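# Prepare the grinder for a work order without grinding

## Task

The previous shift's leftovers at this grinder are unchecked, so get the machine ready for the work order. Enter the control settings that the work order and the machine card call for, run a dressing cycle on the wheel, and adjust gauge_zero until the gauge gives the master shaft's certified diameter. Do not grind any part. At the end the machine and the bench must both be idle with no alarm standing, the wheel head must be at its rest, nothing may sit on the centres or rests, the guard must be shut and the master shaft must lie back in its cradle.

## Robot and tools

Robot: two arms, left_arm (on the +y side) and right_arm, each ending in an identical five-finger right hand, so hand axes and numbers mean the same on both. Base positions: left_arm (-0.068, +0.618, +0.228) m, right_arm (-0.031, -0.541, +0.228) m.

Scene frame: origin at table-top height midway between the arms, +x out over the table, +z up. The grinder stands toward -x, facing the arms, with its headstock toward -y. Results give each hand point's end_effector_position (m), end_effector_quat_wxyz and velocities in this frame; they can be a few cm off. The hand point sits 0.05 m in front of the palm. Its +z runs along the straight fingers, +y points out of the palm, and +x points across the palm away from the thumb.

execute_actions: takes "actions", a list of action objects run one after another. Each action may hold "rows", "steps", "until", "machine" and "bench". "rows" has 1 to 15 rows, and each row lasts one control step (1/30 s). Every row is a single list of 28 numbers in [-1, 1] covering both arms, in this order: left_arm dx, dy, dz, rx, ry, rz, then left_gripper little, ring, middle, index, thumb_bend, thumb_turn, force_limit, speed, then the same 14 for right_arm/right_gripper. dx..rz are offsets, not poses. Every row of an action counts from that arm's Hand target as it was when the action began, expressed in the Hand target's own axes. 1.0 equals 0.6 m or 180 degrees, and rx, ry, rz form one rotation vector. Sending zeros for an arm's six pose numbers asks nothing new of it. Finger values are absolute targets: +1 is straight or open, -1 is curled or closed. thumb_turn +1 puts the thumb beside the palm, -1 puts it opposite the fingers. force_limit maps -1..+1 to about 0..10 N (15 N for the thumb). speed maps -1..+0.48 to near-zero..full, and above that stays at full. Use -0.94 or lower for a gentle grip. Hand numbers never mean 'no change', so repeat the last row's eight values to hold a grip. "steps" runs 1 to 450 (default 15, at least one per row). After the last row the arm keeps heading for its last target. "until" stops the action early on device fields, e.g. {"machine": {"state": "idle"}}; numeric fields need a comparison such as [">=", 1]. {"all": {"status": "ended"}} waits until everything has settled. "cameras" picks images (cam_high, cam_low, cam_centres, cam_machine, cam_left_wrist, cam_right_wrist). An empty actions list returns all of them.

move: "target" is one 28-number row, or a list of up to 15, in the same layout. All offsets count from the Hand targets at the start of the move, not from the previous target. "speed" is in m/s, 0.002 to 3.2, default 0.25. "blend" is in m and rounds corners. "stop_force" is 4 to 120 N and ends an arm's path when it meets that much push, which makes it the safe way to approach contact (go slowly, about 0.005 m/s). "zero" only applies with stop_force. Setting "blocking" to false returns early. The move line reports done, off_target, held, fault and so on. wait (seconds 0 to 3600) lets time pass. stop brakes a running move. zoom_image takes a camera and a region [x0, y0, x1, y1] of at most 504x504 pixels. show_instructions shows the reference pages (work order, machine card, certificate). zero_wrist_force takes an arm and re-zeros its wrist sensor. finished_scene ends the scene.

machine commands go in an action as {"machine": {...}}, or as a list of up to 8 such objects. The keys are guard (shut/open), quill (forward/back), page (setup/sizes/readings) and register with value (-9999 to 9999, in the register's own unit, lengths in mm, X and sizes as diameters). A register is written with register, value and write: true all in one object. The other keys are cycle_start (never use it: nothing may be ground), feed_hold, reset, home, gauge, dress and air_blast. Inside a list, the next object waits 2.3 s after a guard change and 3.1 s after a quill change. dress, gauge, home and air_blast need the guard shut and no alarm. gauge also needs the quill clamped on a shaft, a grinding program selected and the wheel head at rest. It measures the seat named in gauge_at. Keep every part of the arms and hands out of the light curtain inside the guard when pressing these keys, or a cell_fault alarm results. bench takes {"measure": true}. It reads a shaft lying still, untouched, in both V blocks, takes about 12 s, and raises 'readings' by one.

Each result line shows machine state, guard_state, guard_edge, quill_state, entry (the verdict on the last key or write, e.g. taken or refused_...), alarm, plus the page shown (its register values). The bench line shows state, message and the no_ readings. Check stored programs and revisions, wheel_d, offsets, size corrections and since_dress against the cards before changing them.

Likely order: read the pages and the reference images; fix registers; with the guard shut and the arms clear, press dress. Then open the guard, draw the quill back, lift the master shaft from its cradle, lay it on the rests with its drive end toward the headstock, bring the quill forward until it reads clamped, withdraw the hands and shut the guard. Gauge, correct gauge_zero and gauge again to confirm. Then open the guard, draw the quill back, return the shaft to its cradle, shut the guard and home the wheel head if it is needed.

Avoid: dropping or tossing the shaft, even from a few mm; hard contact with the machine, guard or table; pressing past firm contact, which causes faults; the two arms touching each other; pushing anything off the work area; leaving an arm stretched out or straining (motor heat); and setting the guard closing onto an arm or shaft.

Each tool is called after ">>>" as a command line: name --argument value for each argument, lists and objects as JSON in quotes; but a table of rows of numbers goes row by row, as --pt "numbers of a row", without its own name.

Reference images:

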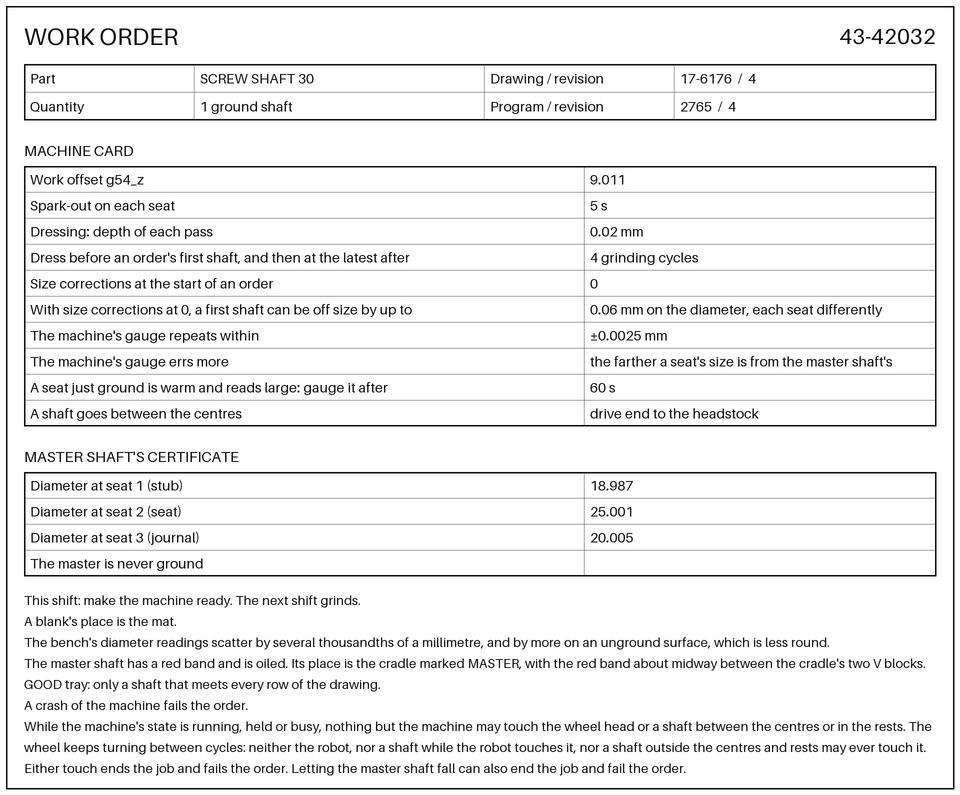

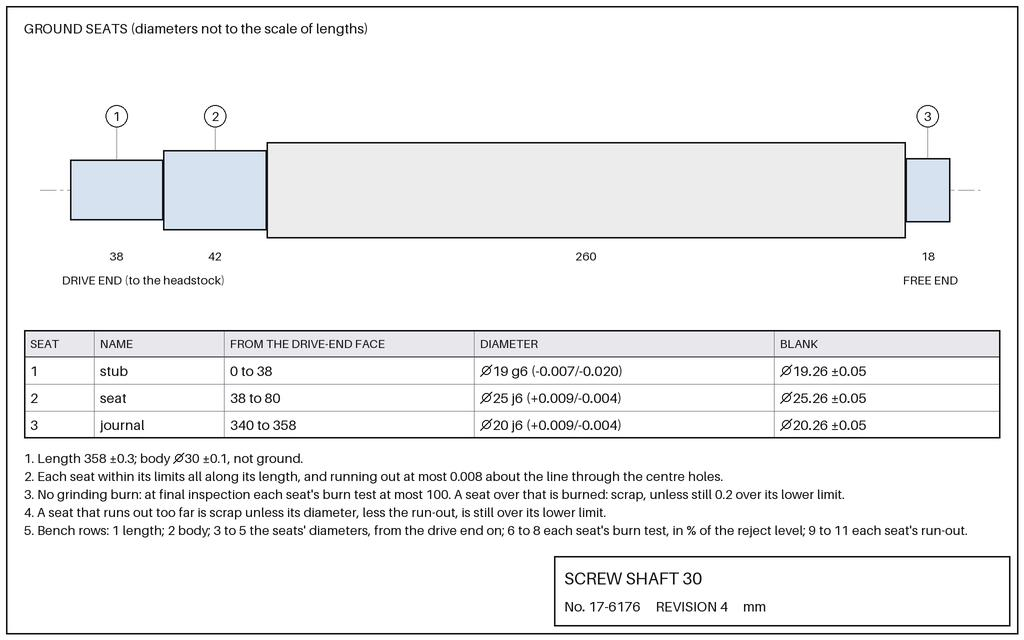

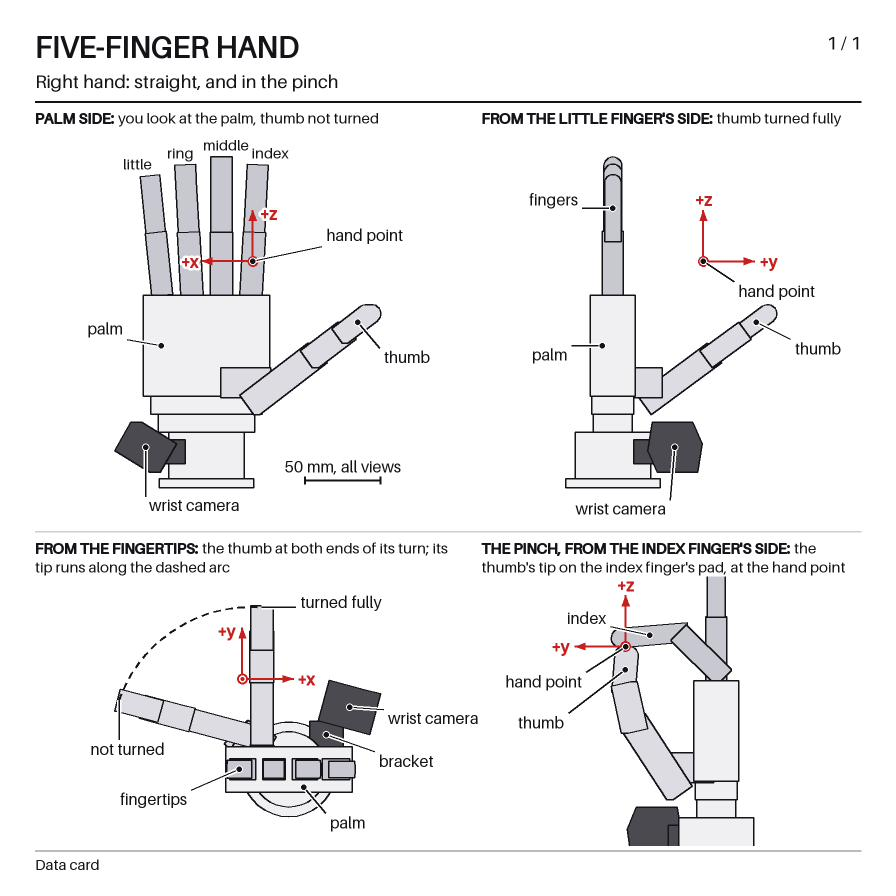

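## Session

>>> execute_actions --actions '[]'

Scene clock: 0.00 s.
left_arm: end_effector_position=(+0.5734, +0.8715, +0.1180) hand_measured=(+1.000, +1.000, +1.000, +1.000, +1.000, +1.000) hand_load_n=(+0.0, +0.0, +0.0, +0.0, +0.0, +0.0) hand_stopped_by=(target, target, target, target, target, target) hand_force_limit=0.00 hand_speed=-0.80 end_effector_quat_wxyz=(-0.010, +0.764, +0.644, +0.018) | right_arm: end_effector_position=(+0.8506, -0.4676, +0.2996) hand_measured=(+1.000, +1.000, +1.000, +1.000, +1.000, +1.000) hand_load_n=(+0.0, +0.0, +0.0, +0.0, +0.0, +0.0) hand_stopped_by=(target, target, target, target, target, target) hand_force_limit=0.00 hand_speed=-0.80 end_effector_quat_wxyz=(-0.464, +0.304, +0.803, +0.220)
Joint positions: left_arm=[0.188 -0.82 1.782 0.589 1.535 0.351] | right_arm=[-0.367 -0.406 0.966 2.032 1.136 -1.399]
Joint velocities: within noise
Joint torques (N m): no reading
Motor temperatures (°C): left_arm=[33 37 32 36 46 42] | right_arm=[31 34 31 39 34 35]
Wrist force (N): no reading
Wrist torque (N m): no reading
Wrist force, peak (N): no reading
Hand target: left_arm +0.5734, +0.8715, +0.1180; -0.010, +0.764, +0.644, +0.018 | right_arm +0.8506, -0.4676, +0.2996; -0.464, +0.304, +0.803, +0.220
machine.setup: program=+2939 g54_z=+9.011 wheel_d=+295.121 sparkout_s=+0.3 dress_depth=+0.020 gauge_at=+1 gauge_zero=+0.133 program_revision=+5 since_dress=+1 stored1_number=+9000 stored1_revision=+1 stored2_number=+2765 stored2_revision=+4 stored3_number=+6097 stored3_revision=+3 stored4_number=+2939 stored4_revision=+5
machine: state=idle guard_state=shut guard_edge=clear quill_state=clamped guard_answer=taken quill_answer=taken page=setup entry=no_entry entries=0 alarm=no_alarm idle_s=3600 queue=idle queue_left=0
bench: message=nothing_yet readings=0 no_1=0.000 no_2=0.000 no_3=0.000 no_4=0.000 no_5=0.000 no_6=0 no_7=0 no_8=0 no_9=0.000 no_10=0.000 no_11=0.000

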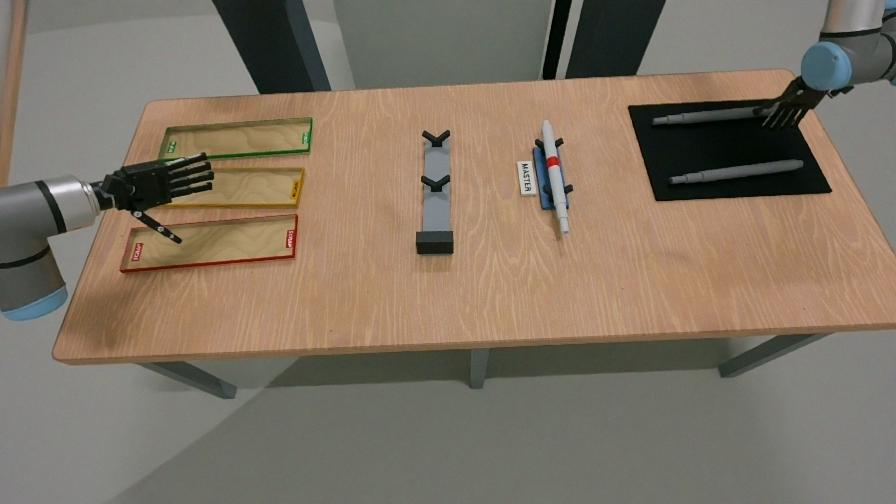

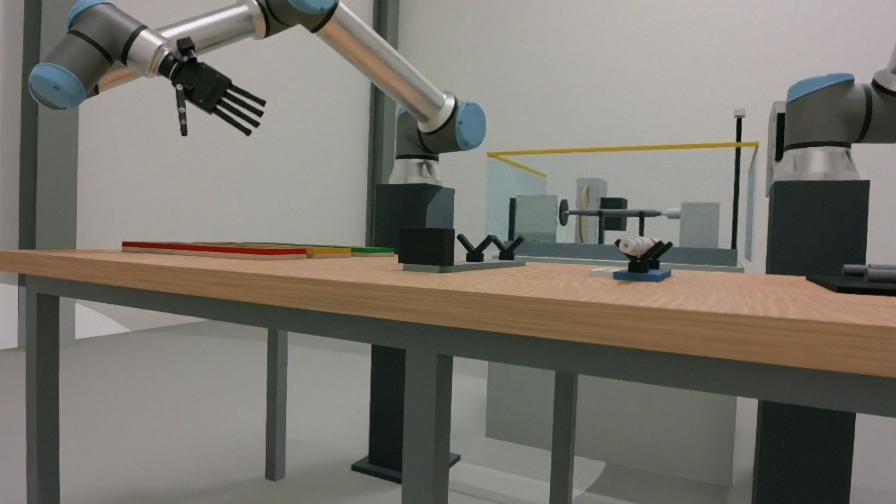

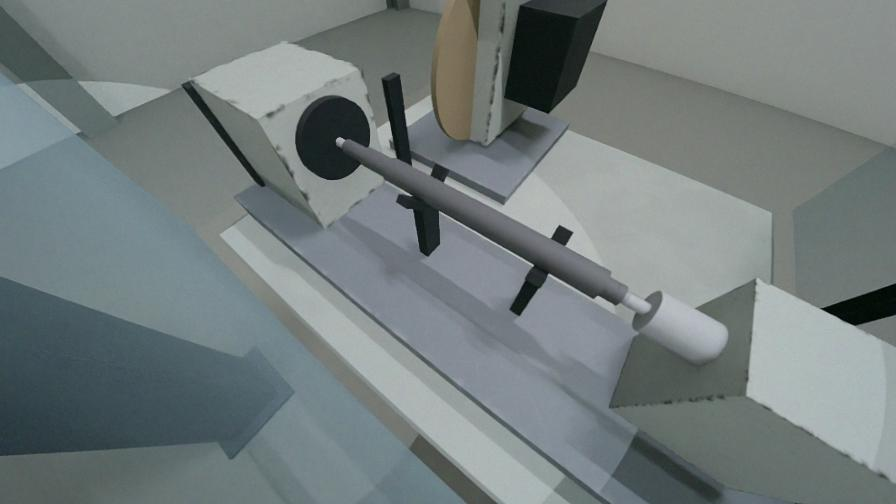

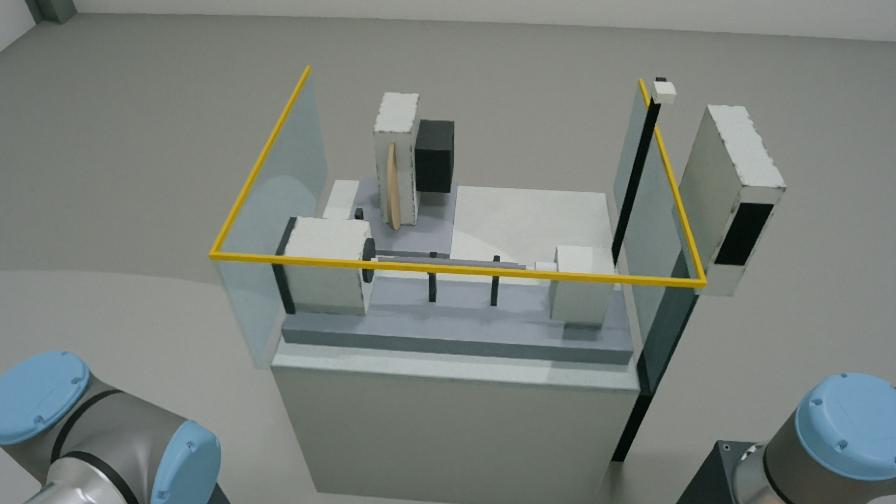

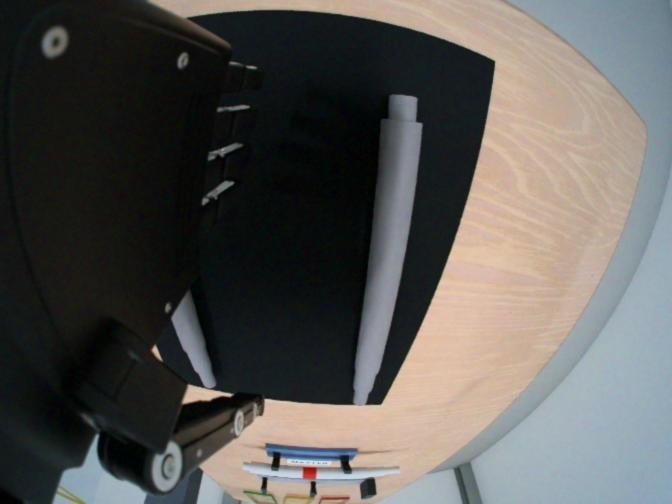

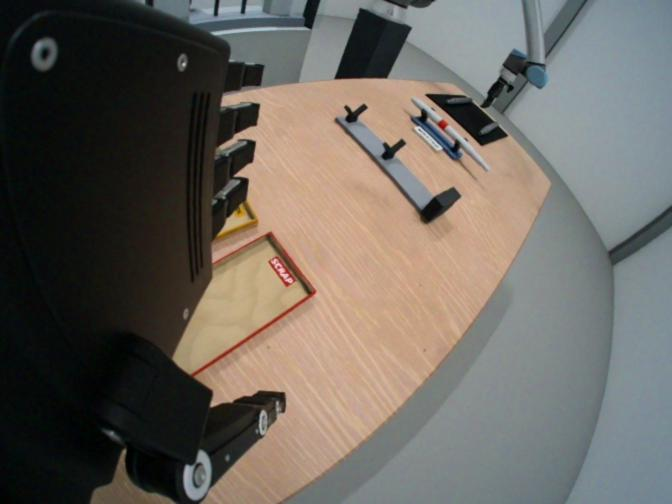

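>>> execute_actions --actions '[{"machine": {"page": "sizes"}, "steps": 3}]' --cameras '[]'

>>> execute_actions --actions '[{"machine": {"page": "readings"}, "steps": 3}]' --cameras '["all"]'

>>> zoom_image --camera "cam_high" --region '[340, 90, 640, 290]'

>>> zoom_image --camera "cam_high" --region '[600, 60, 896, 260]'

>>> zoom_image --camera "cam_high" --region '[100, 90, 360, 290]'

>>> zoom_image --camera "cam_centres" --region '[250, 60, 750, 400]'

>>> zoom_image --camera "cam_machine" --region '[200, 60, 700, 400]'

Scene clock: 12.60 s.
left_arm: end_effector_position=(+0.5734, +0.8715, +0.1180) hand_measured=(+1.000, +1.000, +1.000, +1.000, +1.000, +1.000) hand_load_n=(+0.0, +0.0, +0.0, +0.0, +0.0, +0.0) hand_stopped_by=(target, target, target, target, target, target) hand_force_limit=0.00 hand_speed=-0.80 end_effector_quat_wxyz=(-0.010, +0.764, +0.644, +0.018) | right_arm: end_effector_position=(+0.8506, -0.4676, +0.2996) hand_measured=(+1.000, +1.000, +1.000, +1.000, +1.000, +1.000) hand_load_n=(+0.0, +0.5, +0.0, +0.0, +0.0, +0.0) hand_stopped_by=(target, target, target, target, target, target) hand_force_limit=0.00 hand_speed=-0.80 end_effector_quat_wxyz=(-0.464, +0.304, +0.803, +0.220)
Joint positions: left_arm=[0.188 -0.82 1.782 0.589 1.535 0.351] | right_arm=[-0.367 -0.406 0.966 2.032 1.136 -1.399]
Joint torques (N m): left_arm=[-1.08 -70.15 -24.04 4 0.07 0.45] | right_arm=[1.74 -114.56 -31.13 4.05 -0.42 -0.12]
Wrist force (N): left_arm=[0.3 0.1 0.0] | right_arm=[-0.1 0.0 0.0]
Wrist torque (N m): left_arm=[0.03 -0.04 0.03] | right_arm=[0.01 0.02 0.00]
Wrist force, peak (N): left_arm=[0.5 0.4 -0.4] | right_arm=[-0.1 -0.5 0.1]
Hand target: left_arm +0.5734, +0.8715, +0.1180; -0.010, +0.764, +0.644, +0.018 | right_arm +0.8506, -0.4676, +0.2996; -0.464, +0.304, +0.803, +0.220
machine.sizes: size_1=+0.000 size_2=+0.000 size_3=+0.000 aim_1=+11.995 aim_2=+15.002 aim_3=+11.995
machine: state=idle guard_state=shut guard_edge=clear quill_state=clamped guard_answer=taken quill_answer=taken page=sizes entry=no_entry entries=0 alarm=no_alarm idle_s=3612 queue=done queue_left=0
bench: message=nothing_yet readings=0 no_1=0.000 no_2=0.000 no_3=0.000 no_4=0.000 no_5=0.000 no_6=0 no_7=0 no_8=0 no_9=0.000 no_10=0.000 no_11=0.000

Scene clock: 12.90 s.
left_arm: end_effector_position=(+0.5734, +0.8715, +0.1180) hand_measured=(+1.000, +1.000, +1.000, +1.000, +1.000, +1.000) hand_load_n=(+0.0, +0.0, +0.0, +0.0, +0.0, +0.0) hand_stopped_by=(target, target, target, target, target, target) hand_force_limit=0.00 hand_speed=-0.80 end_effector_quat_wxyz=(-0.010, +0.764, +0.644, +0.018) | right_arm: end_effector_position=(+0.8506, -0.4676, +0.2996) hand_measured=(+1.000, +1.000, +1.000, +1.000, +1.000, +1.000) hand_load_n=(+0.0, +0.0, +0.0, +0.0, +0.0, +0.0) hand_stopped_by=(target, target, target, target, target, target) hand_force_limit=0.00 hand_speed=-0.80 end_effector_quat_wxyz=(-0.464, +0.304, +0.803, +0.220)
Joint positions: left_arm=[0.188 -0.82 1.782 0.589 1.535 0.351] | right_arm=[-0.367 -0.406 0.966 2.032 1.136 -1.399]
Joint torques (N m): left_arm=[3.05 -74.57 -24.58 4.37 0.2 0.88] | right_arm=[2.5 -115.47 -31.71 4.09 -0.59 -0.06]
Wrist force (N): left_arm=[0.6 0.1 0.1] | right_arm=[-0.2 0.1 -0.1]
Wrist torque (N m): left_arm=[0.00 -0.09 0.04] | right_arm=[0.02 0.03 -0.01]
Wrist force, peak (N): left_arm=[0.6 0.1 0.1] | right_arm=[-0.3 0.0 0.0]
Hand target: left_arm +0.5734, +0.8715, +0.1180; -0.010, +0.764, +0.644, +0.018 | right_arm +0.8506, -0.4676, +0.2996; -0.464, +0.304, +0.803, +0.220
machine.readings: gauge_d=+0.000 gauge_d_1=+0.000 gauge_d_2=+0.000 gauge_d_3=+0.000 pos_x=+0.000 pos_z=+0.000 load_peak=+0.0 cycles=+0
machine: state=idle guard_state=shut guard_edge=clear quill_state=clamped guard_answer=taken quill_answer=taken page=readings entry=no_entry entries=0 alarm=no_alarm idle_s=3613 queue=done queue_left=0
bench: message=nothing_yet readings=0 no_1=0.000 no_2=0.000 no_3=0.000 no_4=0.000 no_5=0.000 no_6=0 no_7=0 no_8=0 no_9=0.000 no_10=0.000 no_11=0.000

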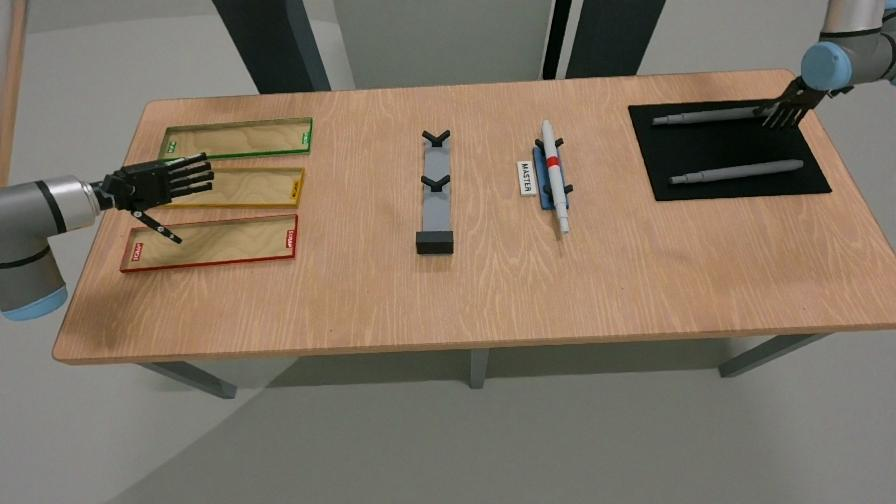

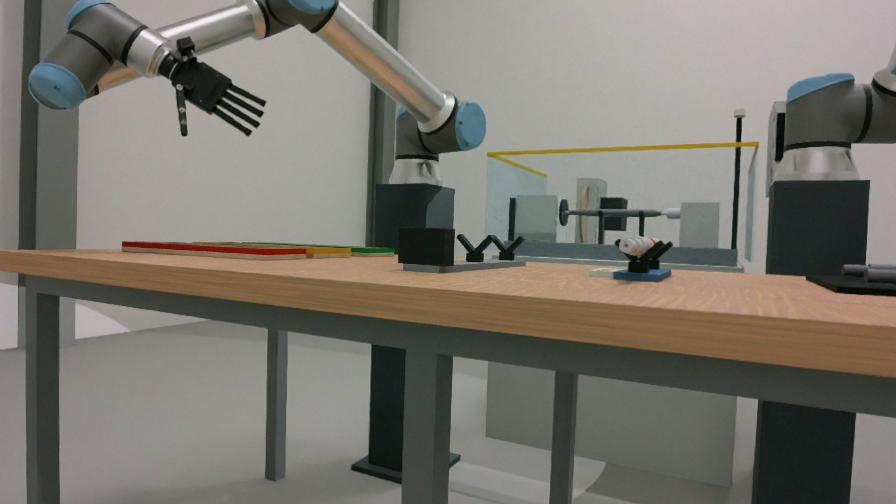

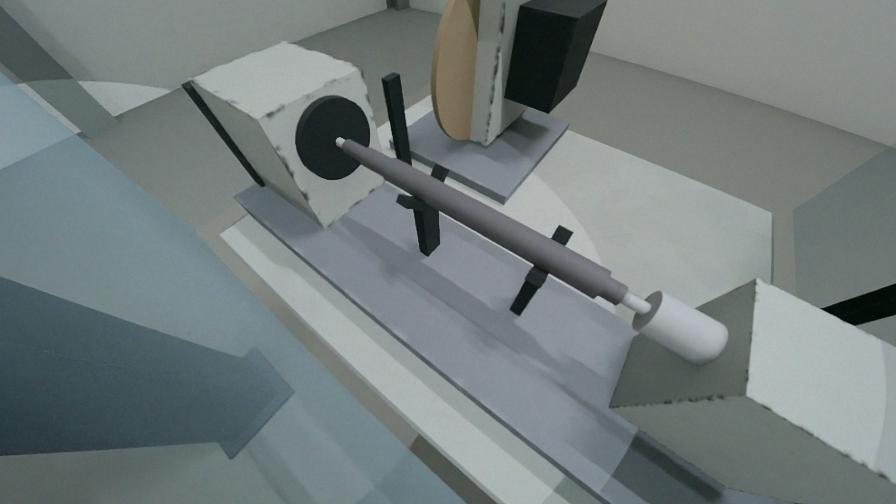

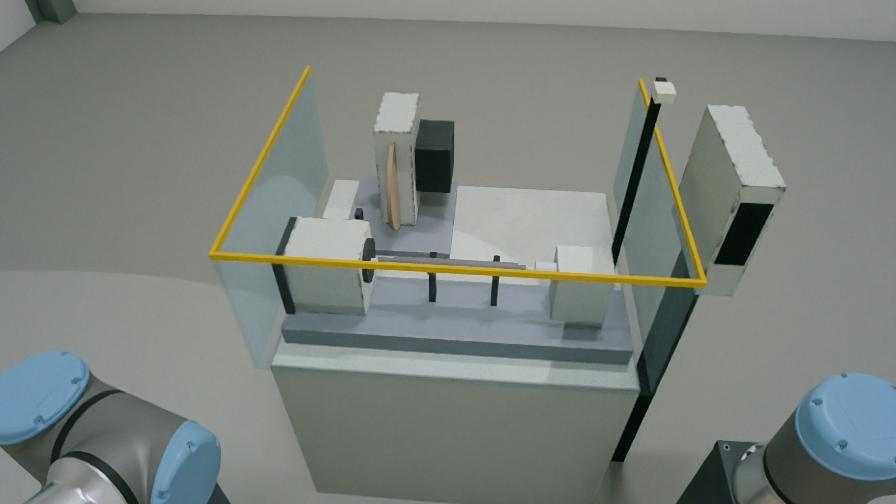

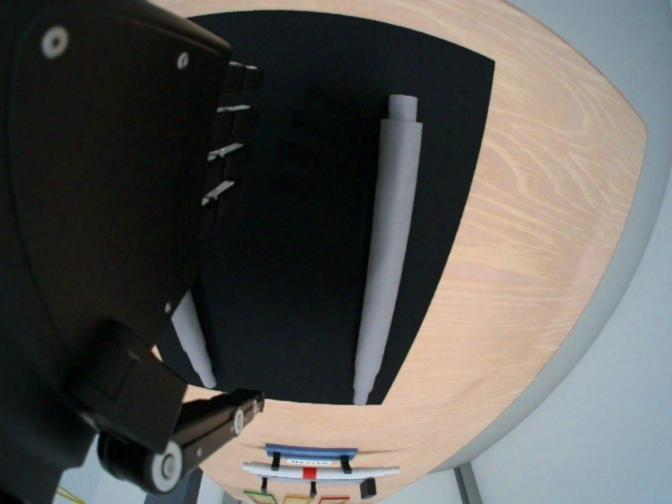

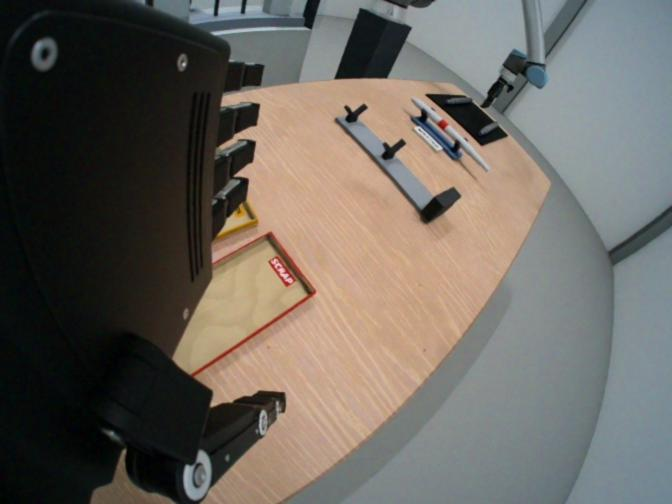

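Scaled by 1.680 from the camera's image (finer frame: 1280x720).

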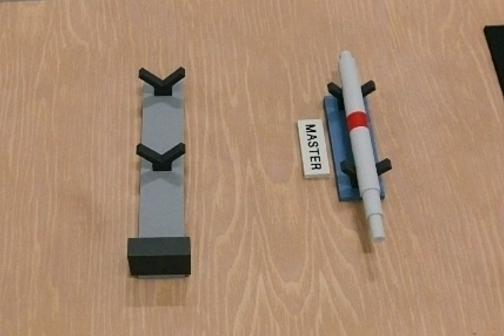

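Scaled by 1.703 from the camera's image (finer frame: 1280x720).

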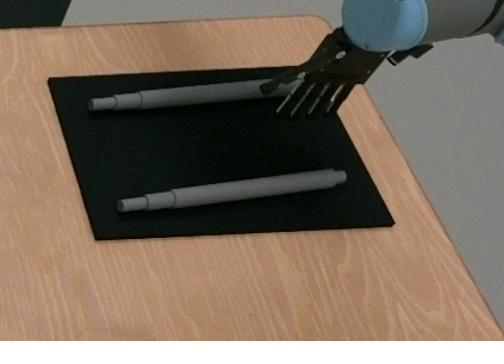

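Scaled by 1.938 from the camera's image (finer frame: 1280x720).

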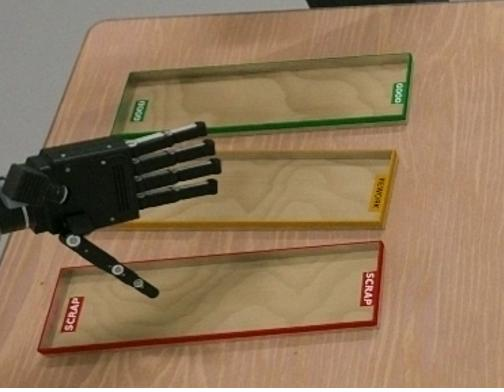

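Scaled by 1.008 from the camera's image (finer frame: 1280x720).

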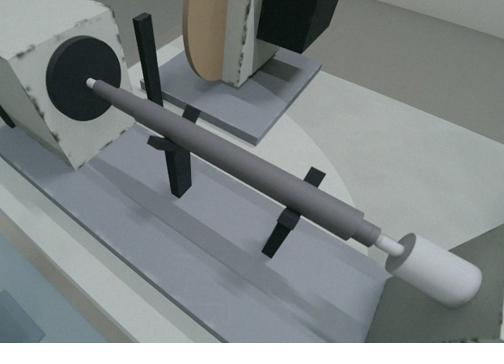

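Scaled by 1.008 from the camera's image (finer frame: 1280x720).

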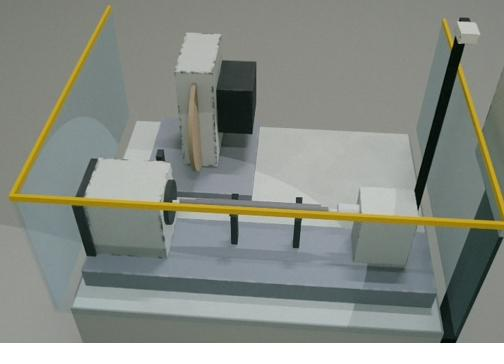

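>>> zoom_image --camera "cam_centres" --region '[560, 240, 760, 400]'

>>> zoom_image --camera "cam_centres" --region '[290, 80, 490, 240]'

>>> zoom_image --camera "cam_machine" --region '[340, 200, 640, 320]'

>>> zoom_image --camera "cam_low" --region '[460, 160, 780, 300]'

>>> zoom_image --camera "cam_low" --region '[380, 210, 700, 290]'

Scaled by 2.520 from the camera's image (finer frame: 1280x720).

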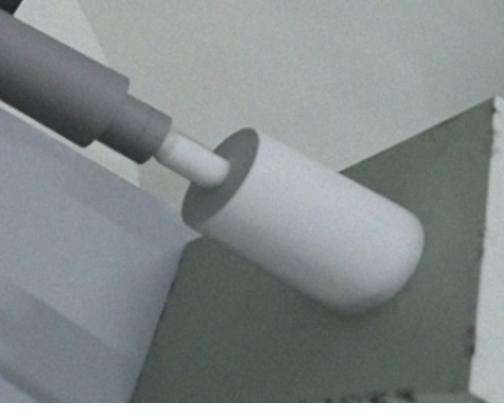

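Scaled by 2.520 from the camera's image (finer frame: 1280x720).

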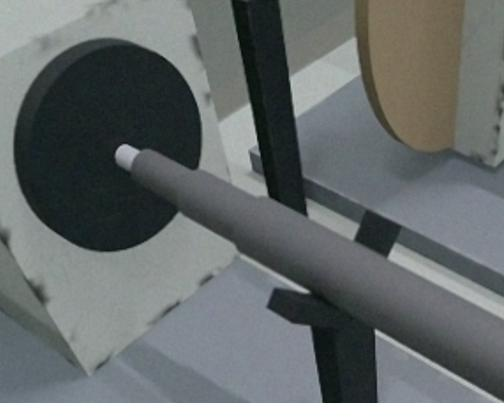

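Scaled by 1.680 from the camera's image (finer frame: 1280x720).

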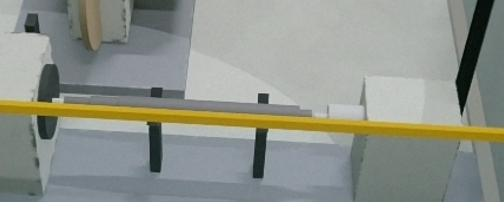

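Scaled by 1.575 from the camera's image (finer frame: 1280x720).

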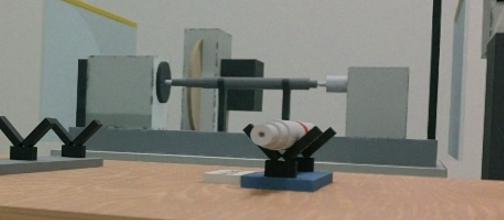

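Scaled by 1.575 from the camera's image (finer frame: 1280x720).

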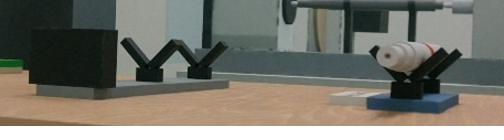

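>>> execute_actions --actions '[{"machine": [{"register": "program", "value": 2765, "write": true}, {"register": "g54_z", "value": 9.011, "write": true}, {"register": "sparkout_s", "value": 5, "write": true}, {"register": "dress_depth", "value": 0.02, "write": true}, {"register": "size_1", "value": 0, "write": true}, {"register": "size_2", "value": 0, "write": true}, {"register": "size_3", "value": 0, "write": true}, {"register": "gauge_at", "value": 2, "write": true}], "steps": 60, "until": {"machine": {"queue": "done"}}}]'

>>> execute_actions --actions '[{"machine": {"page": "setup"}, "steps": 2}]'

>>> execute_actions --actions '[{"machine": {"page": "sizes"}, "steps": 2}]'

>>> zoom_image --camera "cam_high" --region '[740, 20, 896, 160]'

Scene clock: 111.17 s.
left_arm: end_effector_position=(+0.5734, +0.8715, +0.1180) hand_measured=(+1.000, +1.000, +1.000, +1.000, +1.000, +1.000) hand_load_n=(+0.0, +0.0, +0.0, +0.0, +0.0, +0.0) hand_stopped_by=(target, target, target, target, target, target) hand_force_limit=0.00 hand_speed=-0.80 end_effector_quat_wxyz=(-0.010, +0.764, +0.644, +0.018) | right_arm: end_effector_position=(+0.8506, -0.4676, +0.2996) hand_measured=(+1.000, +1.000, +1.000, +1.000, +1.000, +1.000) hand_load_n=(+0.0, +0.0, +0.0, +0.0, +0.0, +0.0) hand_stopped_by=(target, target, target, target, target, target) hand_force_limit=0.00 hand_speed=-0.80 end_effector_quat_wxyz=(-0.464, +0.304, +0.803, +0.220)
Joint positions: left_arm=[0.188 -0.82 1.782 0.589 1.535 0.351] | right_arm=[-0.367 -0.406 0.966 2.032 1.136 -1.399]
Joint torques (N m): left_arm=[0.92 -71.74 -24.92 2.74 -0.21 2.96] | right_arm=[1.76 -114.98 -31.61 4.11 -1.37 -0.44]
Wrist force (N): left_arm=[0.3 0.1 0.0] | right_arm=[0.2 0.1 0.2]
Wrist torque (N m): left_arm=[0.02 -0.04 0.03] | right_arm=[0.00 -0.03 0.02]
Wrist force, peak (N): left_arm=[0.9 0.2 -0.2] | right_arm=[-0.5 0.2 -0.4]
Hand target: left_arm +0.5734, +0.8715, +0.1180; -0.010, +0.764, +0.644, +0.018 | right_arm +0.8506, -0.4676, +0.2996; -0.464, +0.304, +0.803, +0.220
machine.readings: gauge_d=+0.000 gauge_d_1=+0.000 gauge_d_2=+0.000 gauge_d_3=+0.000 pos_x=+0.000 pos_z=+0.000 load_peak=+0.0 cycles=+0
machine: state=idle guard_state=shut guard_edge=clear quill_state=clamped guard_answer=taken quill_answer=taken page=readings entry=taken entries=8 alarm=no_alarm idle_s=3710 queue=done queue_left=0
bench: message=nothing_yet readings=0 no_1=0.000 no_2=0.000 no_3=0.000 no_4=0.000 no_5=0.000 no_6=0 no_7=0 no_8=0 no_9=0.000 no_10=0.000 no_11=0.000

Scene clock: 111.43 s.
left_arm: end_effector_position=(+0.5734, +0.8715, +0.1180) hand_measured=(+1.000, +1.000, +1.000, +1.000, +1.000, +1.000) hand_load_n=(+0.0, +0.0, +0.0, +0.0, +0.0, +0.0) hand_stopped_by=(target, target, target, target, target, target) hand_force_limit=0.00 hand_speed=-0.80 end_effector_quat_wxyz=(-0.010, +0.764, +0.644, +0.018) | right_arm: end_effector_position=(+0.8506, -0.4676, +0.2996) hand_measured=(+1.000, +1.000, +1.000, +1.000, +1.000, +1.000) hand_load_n=(+0.0, +0.0, +0.0, +0.0, +0.0, +0.0) hand_stopped_by=(target, target, target, target, target, target) hand_force_limit=0.00 hand_speed=-0.80 end_effector_quat_wxyz=(-0.464, +0.304, +0.803, +0.220)
Joint positions: left_arm=[0.188 -0.82 1.782 0.589 1.535 0.351] | right_arm=[-0.367 -0.406 0.966 2.032 1.136 -1.399]
Joint torques (N m): left_arm=[0.97 -69.26 -25.02 2.71 -0.47 3.3] | right_arm=[2.31 -115.05 -31.25 3.91 -1.58 -0.44]
Wrist force (N): left_arm=[0.5 0.0 -0.1] | right_arm=[-0.3 -0.1 0.1]
Wrist torque (N m): left_arm=[0.01 -0.07 0.04] | right_arm=[-0.02 0.04 -0.02]
Wrist force, peak (N): left_arm=[0.5 0.0 -0.1] | right_arm=[-0.3 -0.2 -0.1]
Hand target: left_arm +0.5734, +0.8715, +0.1180; -0.010, +0.764, +0.644, +0.018 | right_arm +0.8506, -0.4676, +0.2996; -0.464, +0.304, +0.803, +0.220
machine.setup: program=+2765 g54_z=+9.011 wheel_d=+295.121 sparkout_s=+5.0 dress_depth=+0.020 gauge_at=+2 gauge_zero=+0.133 program_revision=+4 since_dress=+1 stored1_number=+9000 stored1_revision=+1 stored2_number=+2765 stored2_revision=+4 stored3_number=+6097 stored3_revision=+3 stored4_number=+2939 stored4_revision=+5
machine: state=idle guard_state=shut guard_edge=clear quill_state=clamped guard_answer=taken quill_answer=taken page=setup entry=taken entries=8 alarm=no_alarm idle_s=3710 queue=done queue_left=0
bench: message=nothing_yet readings=0 no_1=0.000 no_2=0.000 no_3=0.000 no_4=0.000 no_5=0.000 no_6=0 no_7=0 no_8=0 no_9=0.000 no_10=0.000 no_11=0.000

Scene clock: 111.70 s.
left_arm: end_effector_position=(+0.5734, +0.8715, +0.1180) hand_measured=(+1.000, +1.000, +1.000, +1.000, +1.000, +1.000) hand_load_n=(+0.0, +0.0, +0.0, +0.0, +0.0, +0.0) hand_stopped_by=(target, target, target, target, target, target) hand_force_limit=0.00 hand_speed=-0.80 end_effector_quat_wxyz=(-0.010, +0.764, +0.644, +0.018) | right_arm: end_effector_position=(+0.8506, -0.4676, +0.2996) hand_measured=(+1.000, +1.000, +1.000, +1.000, +1.000, +1.000) hand_load_n=(+0.0, +0.5, +0.0, +0.0, +0.0, +0.0) hand_stopped_by=(target, target, target, target, target, target) hand_force_limit=0.00 hand_speed=-0.80 end_effector_quat_wxyz=(-0.464, +0.304, +0.803, +0.220)
Joint positions: left_arm=[0.188 -0.82 1.782 0.589 1.535 0.351] | right_arm=[-0.367 -0.406 0.966 2.032 1.136 -1.399]
Joint torques (N m): left_arm=[0.48 -72.68 -25.43 2.8 -0.65 3.06] | right_arm=[0.96 -115.87 -31.43 4.04 -1.6 -0.54]
Wrist force (N): left_arm=[0.4 0.4 0.2] | right_arm=[-0.1 -0.2 0.0]
Wrist torque (N m): left_arm=[0.05 -0.06 0.04] | right_arm=[-0.02 0.02 0.00]
Wrist force, peak (N): left_arm=[0.5 0.3 0.1] | right_arm=[-0.1 -0.1 0.3]
Hand target: left_arm +0.5734, +0.8715, +0.1180; -0.010, +0.764, +0.644, +0.018 | right_arm +0.8506, -0.4676, +0.2996; -0.464, +0.304, +0.803, +0.220
machine.sizes: size_1=+0.000 size_2=+0.000 size_3=+0.000 aim_1=+18.986 aim_2=+25.003 aim_3=+20.003
machine: state=idle guard_state=shut guard_edge=clear quill_state=clamped guard_answer=taken quill_answer=taken page=sizes entry=taken entries=8 alarm=no_alarm idle_s=3711 queue=done queue_left=0
bench: message=nothing_yet readings=0 no_1=0.000 no_2=0.000 no_3=0.000 no_4=0.000 no_5=0.000 no_6=0 no_7=0 no_8=0 no_9=0.000 no_10=0.000 no_11=0.000

Scaled by 3.231 from the camera's image (finer frame: 1280x720).
This view is cut from an older image: the scene may have changed since it was taken.

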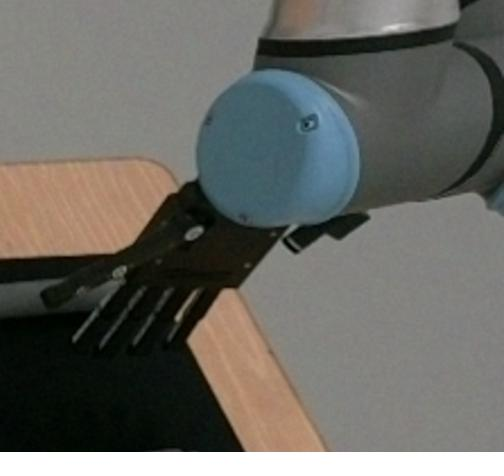

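>>> execute_actions --actions '[{"machine": [{"register": "gauge_at", "value": 1, "write": true}, {"gauge": true}, {"register": "gauge_at", "value": 2, "write": true}, {"gauge": true}, {"register": "gauge_at", "value": 3, "write": true}, {"gauge": true}, {"page": "readings"}], "steps": 450, "until": {"machine": {"queue": ["!=", "running"]}}}]' --cameras '["cam_centres"]'

Scene clock: 139.03 s.
left_arm: end_effector_position=(+0.5734, +0.8715, +0.1180) hand_measured=(+1.000, +1.000, +1.000, +1.000, +1.000, +1.000) hand_load_n=(+0.0, +0.0, +0.0, +0.0, +0.0, +0.0) hand_stopped_by=(target, target, target, target, target, target) hand_force_limit=0.00 hand_speed=-0.80 end_effector_quat_wxyz=(-0.010, +0.764, +0.644, +0.018) | right_arm: end_effector_position=(+0.8506, -0.4676, +0.2996) hand_measured=(+1.000, +1.000, +1.000, +1.000, +1.000, +1.000) hand_load_n=(+0.0, +0.0, -0.5, +0.0, +0.0, +0.0) hand_stopped_by=(target, target, target, target, target, target) hand_force_limit=0.00 hand_speed=-0.80 end_effector_quat_wxyz=(-0.464, +0.304, +0.803, +0.220)
Joint positions: left_arm=[0.188 -0.82 1.782 0.589 1.535 0.351] | right_arm=[-0.367 -0.406 0.966 2.032 1.136 -1.399]
Joint torques (N m): left_arm=[-0.68 -73.64 -25.49 2.87 -0.57 3.19] | right_arm=[1.29 -116.68 -31.78 3.94 -1.84 -0.52]
Wrist force (N): left_arm=[0.5 0.1 0.0] | right_arm=[-0.1 -0.3 -0.2]
Wrist torque (N m): left_arm=[0.02 -0.07 0.04] | right_arm=[-0.02 0.03 -0.01]
Wrist force, peak (N): left_arm=[0.9 0.5 0.5] | right_arm=[-0.5 -0.1 0.2]
Hand target: left_arm +0.5734, +0.8715, +0.1180; -0.010, +0.764, +0.644, +0.018 | right_arm +0.8506, -0.4676, +0.2996; -0.464, +0.304, +0.803, +0.220
machine.readings: gauge_d=+20.152 gauge_d_1=+19.165 gauge_d_2=+25.168 gauge_d_3=+20.152 pos_x=+0.000 pos_z=+0.000 load_peak=+0.0 cycles=+0
machine: state=idle guard_state=shut guard_edge=clear quill_state=clamped guard_answer=taken quill_answer=taken page=readings entry=taken entries=14 alarm=no_alarm idle_s=3738 queue=done queue_left=0
bench: message=nothing_yet readings=0 no_1=0.000 no_2=0.000 no_3=0.000 no_4=0.000 no_5=0.000 no_6=0 no_7=0 no_8=0 no_9=0.000 no_10=0.000 no_11=0.000

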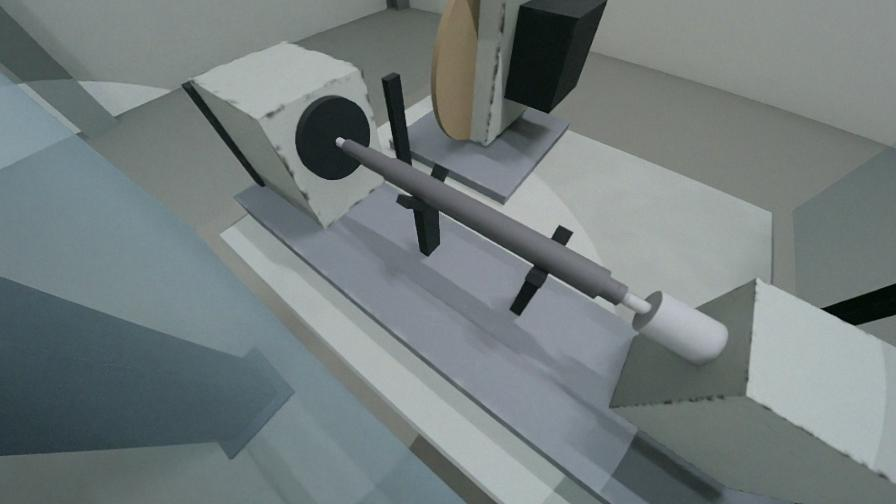

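>>> move --pt "0 0 -0.25 0 0 0 1 1 1 1 1 1 0 -0.8 0 0 0 0 0 0 1 1 1 1 1 1 0 -0.8" --pt "-0.883 0.371 -0.4155 0.1219 -0.1448 -0.5403 1 1 1 1 1 1 0 -0.8 0 0 0 0 0 0 1 1 1 1 1 1 0 -0.8" --blend '[0.05, 0]' --speed 0.25 --cameras '["cam_high", "cam_low", "cam_left_wrist", "cam_machine"]'

Scene clock: 175.97 s.
left_arm: end_effector_position=(+0.7001, +0.3026, +0.3472) hand_measured=(+1.000, +1.000, +1.000, +1.000, +1.000, +1.000) hand_load_n=(+0.0, +0.0, +0.0, +0.0, -0.5, +0.0) hand_stopped_by=(target, target, target, target, target, target) hand_force_limit=0.00 hand_speed=-0.80 end_effector_quat_wxyz=(+0.007, +0.001, +0.971, -0.240) | right_arm: end_effector_position=(+0.8506, -0.4676, +0.2996) hand_measured=(+1.000, +1.000, +1.000, +1.000, +1.000, +1.000) hand_load_n=(+0.0, +0.0, +0.0, +0.0, +0.0, +0.0) hand_stopped_by=(target, target, target, target, target, target) hand_force_limit=0.00 hand_speed=-0.80 end_effector_quat_wxyz=(-0.464, +0.304, +0.803, +0.220)
Joint positions: left_arm=[-0.542 -0.943 1.417 0.818 1.973 -2.174] | right_arm=[-0.367 -0.406 0.966 2.032 1.136 -1.399]
Joint torques (N m): left_arm=[-1.61 -90.88 -33.59 6.59 3.29 -2.16] | right_arm=[0.88 -116.24 -31.63 4.19 -2.09 -0.78]
Wrist force (N): left_arm=[0.4 -0.4 -0.6] | right_arm=[-0.2 0.0 0.3]
Wrist torque (N m): left_arm=[0.10 -0.06 -0.02] | right_arm=[-0.01 0.03 -0.01]
Wrist force, peak (N): left_arm=[0.4 0.1 2.9] | right_arm=[-0.1 -0.5 0.4]
Hand target: left_arm +0.7001, +0.3025, +0.3473; +0.007, +0.001, +0.971, -0.240 | right_arm +0.8506, -0.4676, +0.2996; -0.464, +0.304, +0.803, +0.220
Off the commanded pose: left_arm 0.000 m, 0 deg | right_arm 0.000 m, 0 deg.
machine.readings: gauge_d=+20.152 gauge_d_1=+19.165 gauge_d_2=+25.168 gauge_d_3=+20.152 pos_x=+0.000 pos_z=+0.000 load_peak=+0.0 cycles=+0
machine: state=idle guard_state=shut guard_edge=clear quill_state=clamped guard_answer=taken quill_answer=taken page=readings entry=taken entries=14 alarm=no_alarm idle_s=3774 queue=done queue_left=0
bench: message=nothing_yet readings=0 no_1=0.000 no_2=0.000 no_3=0.000 no_4=0.000 no_5=0.000 no_6=0 no_7=0 no_8=0 no_9=0.000 no_10=0.000 no_11=0.000
move: done
Images, in order (width x height): cam_high 896x504, cam_low 896x504, cam_machine 896x504, cam_left_wrist 672x504.

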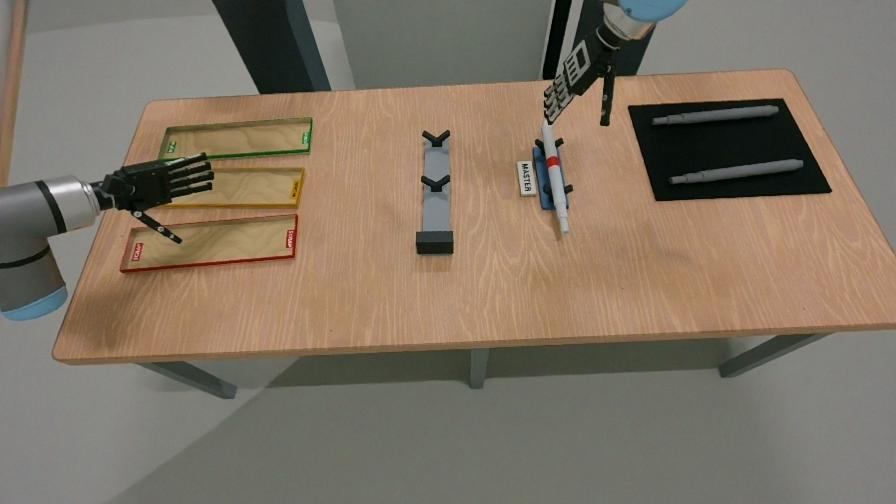

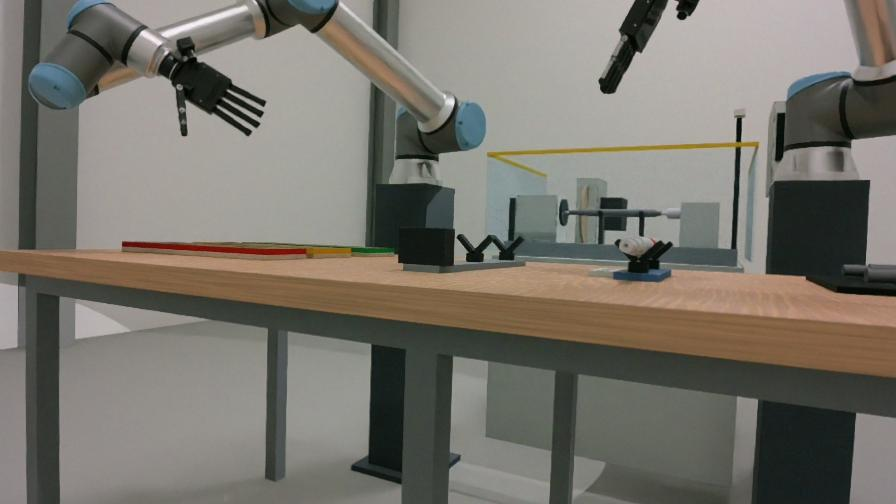

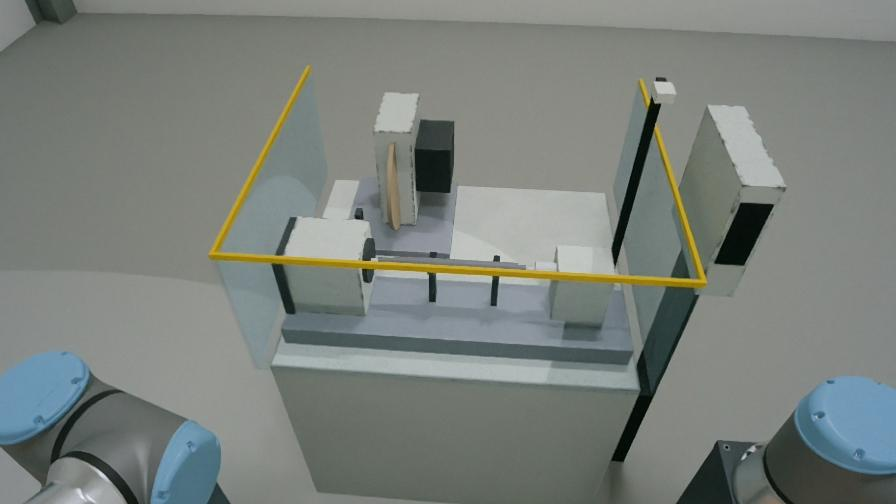

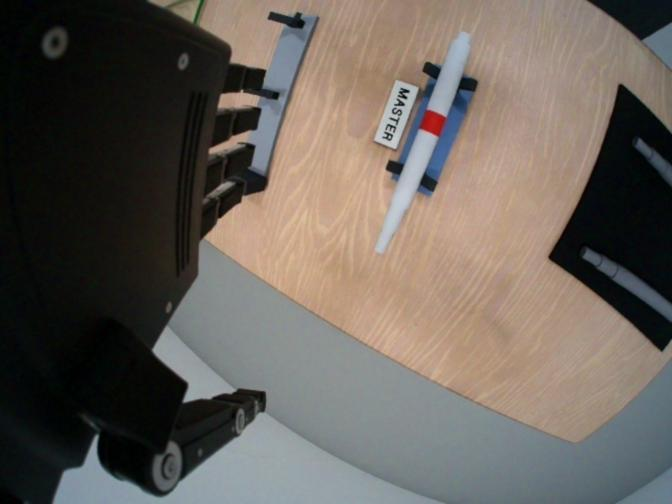

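>>> zoom_image --camera "cam_left_wrist" --region '[130, 40, 330, 240]'

>>> zoom_image --camera "cam_left_wrist" --region '[340, 10, 540, 260]'

>>> zoom_image --camera "cam_high" --region '[500, 0, 700, 250]'

Scaled by 2.520 from the camera's image (finer frame: 960x720).

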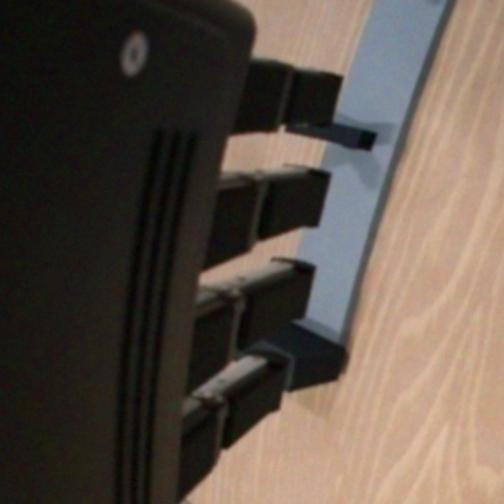

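Scaled by 2.016 from the camera's image (finer frame: 960x720).

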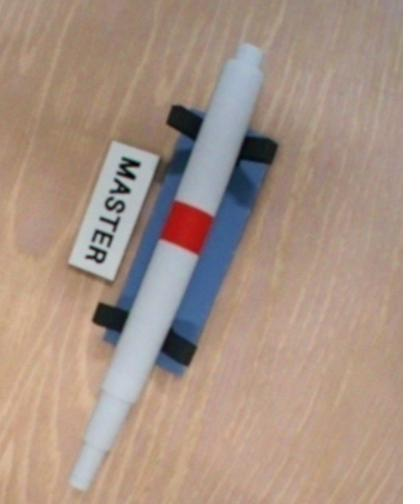

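Scaled by 2.016 from the camera's image (finer frame: 1280x720).

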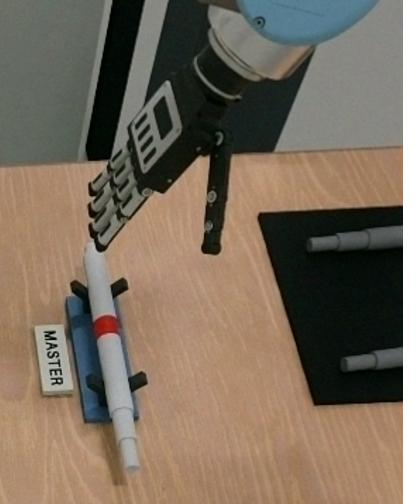

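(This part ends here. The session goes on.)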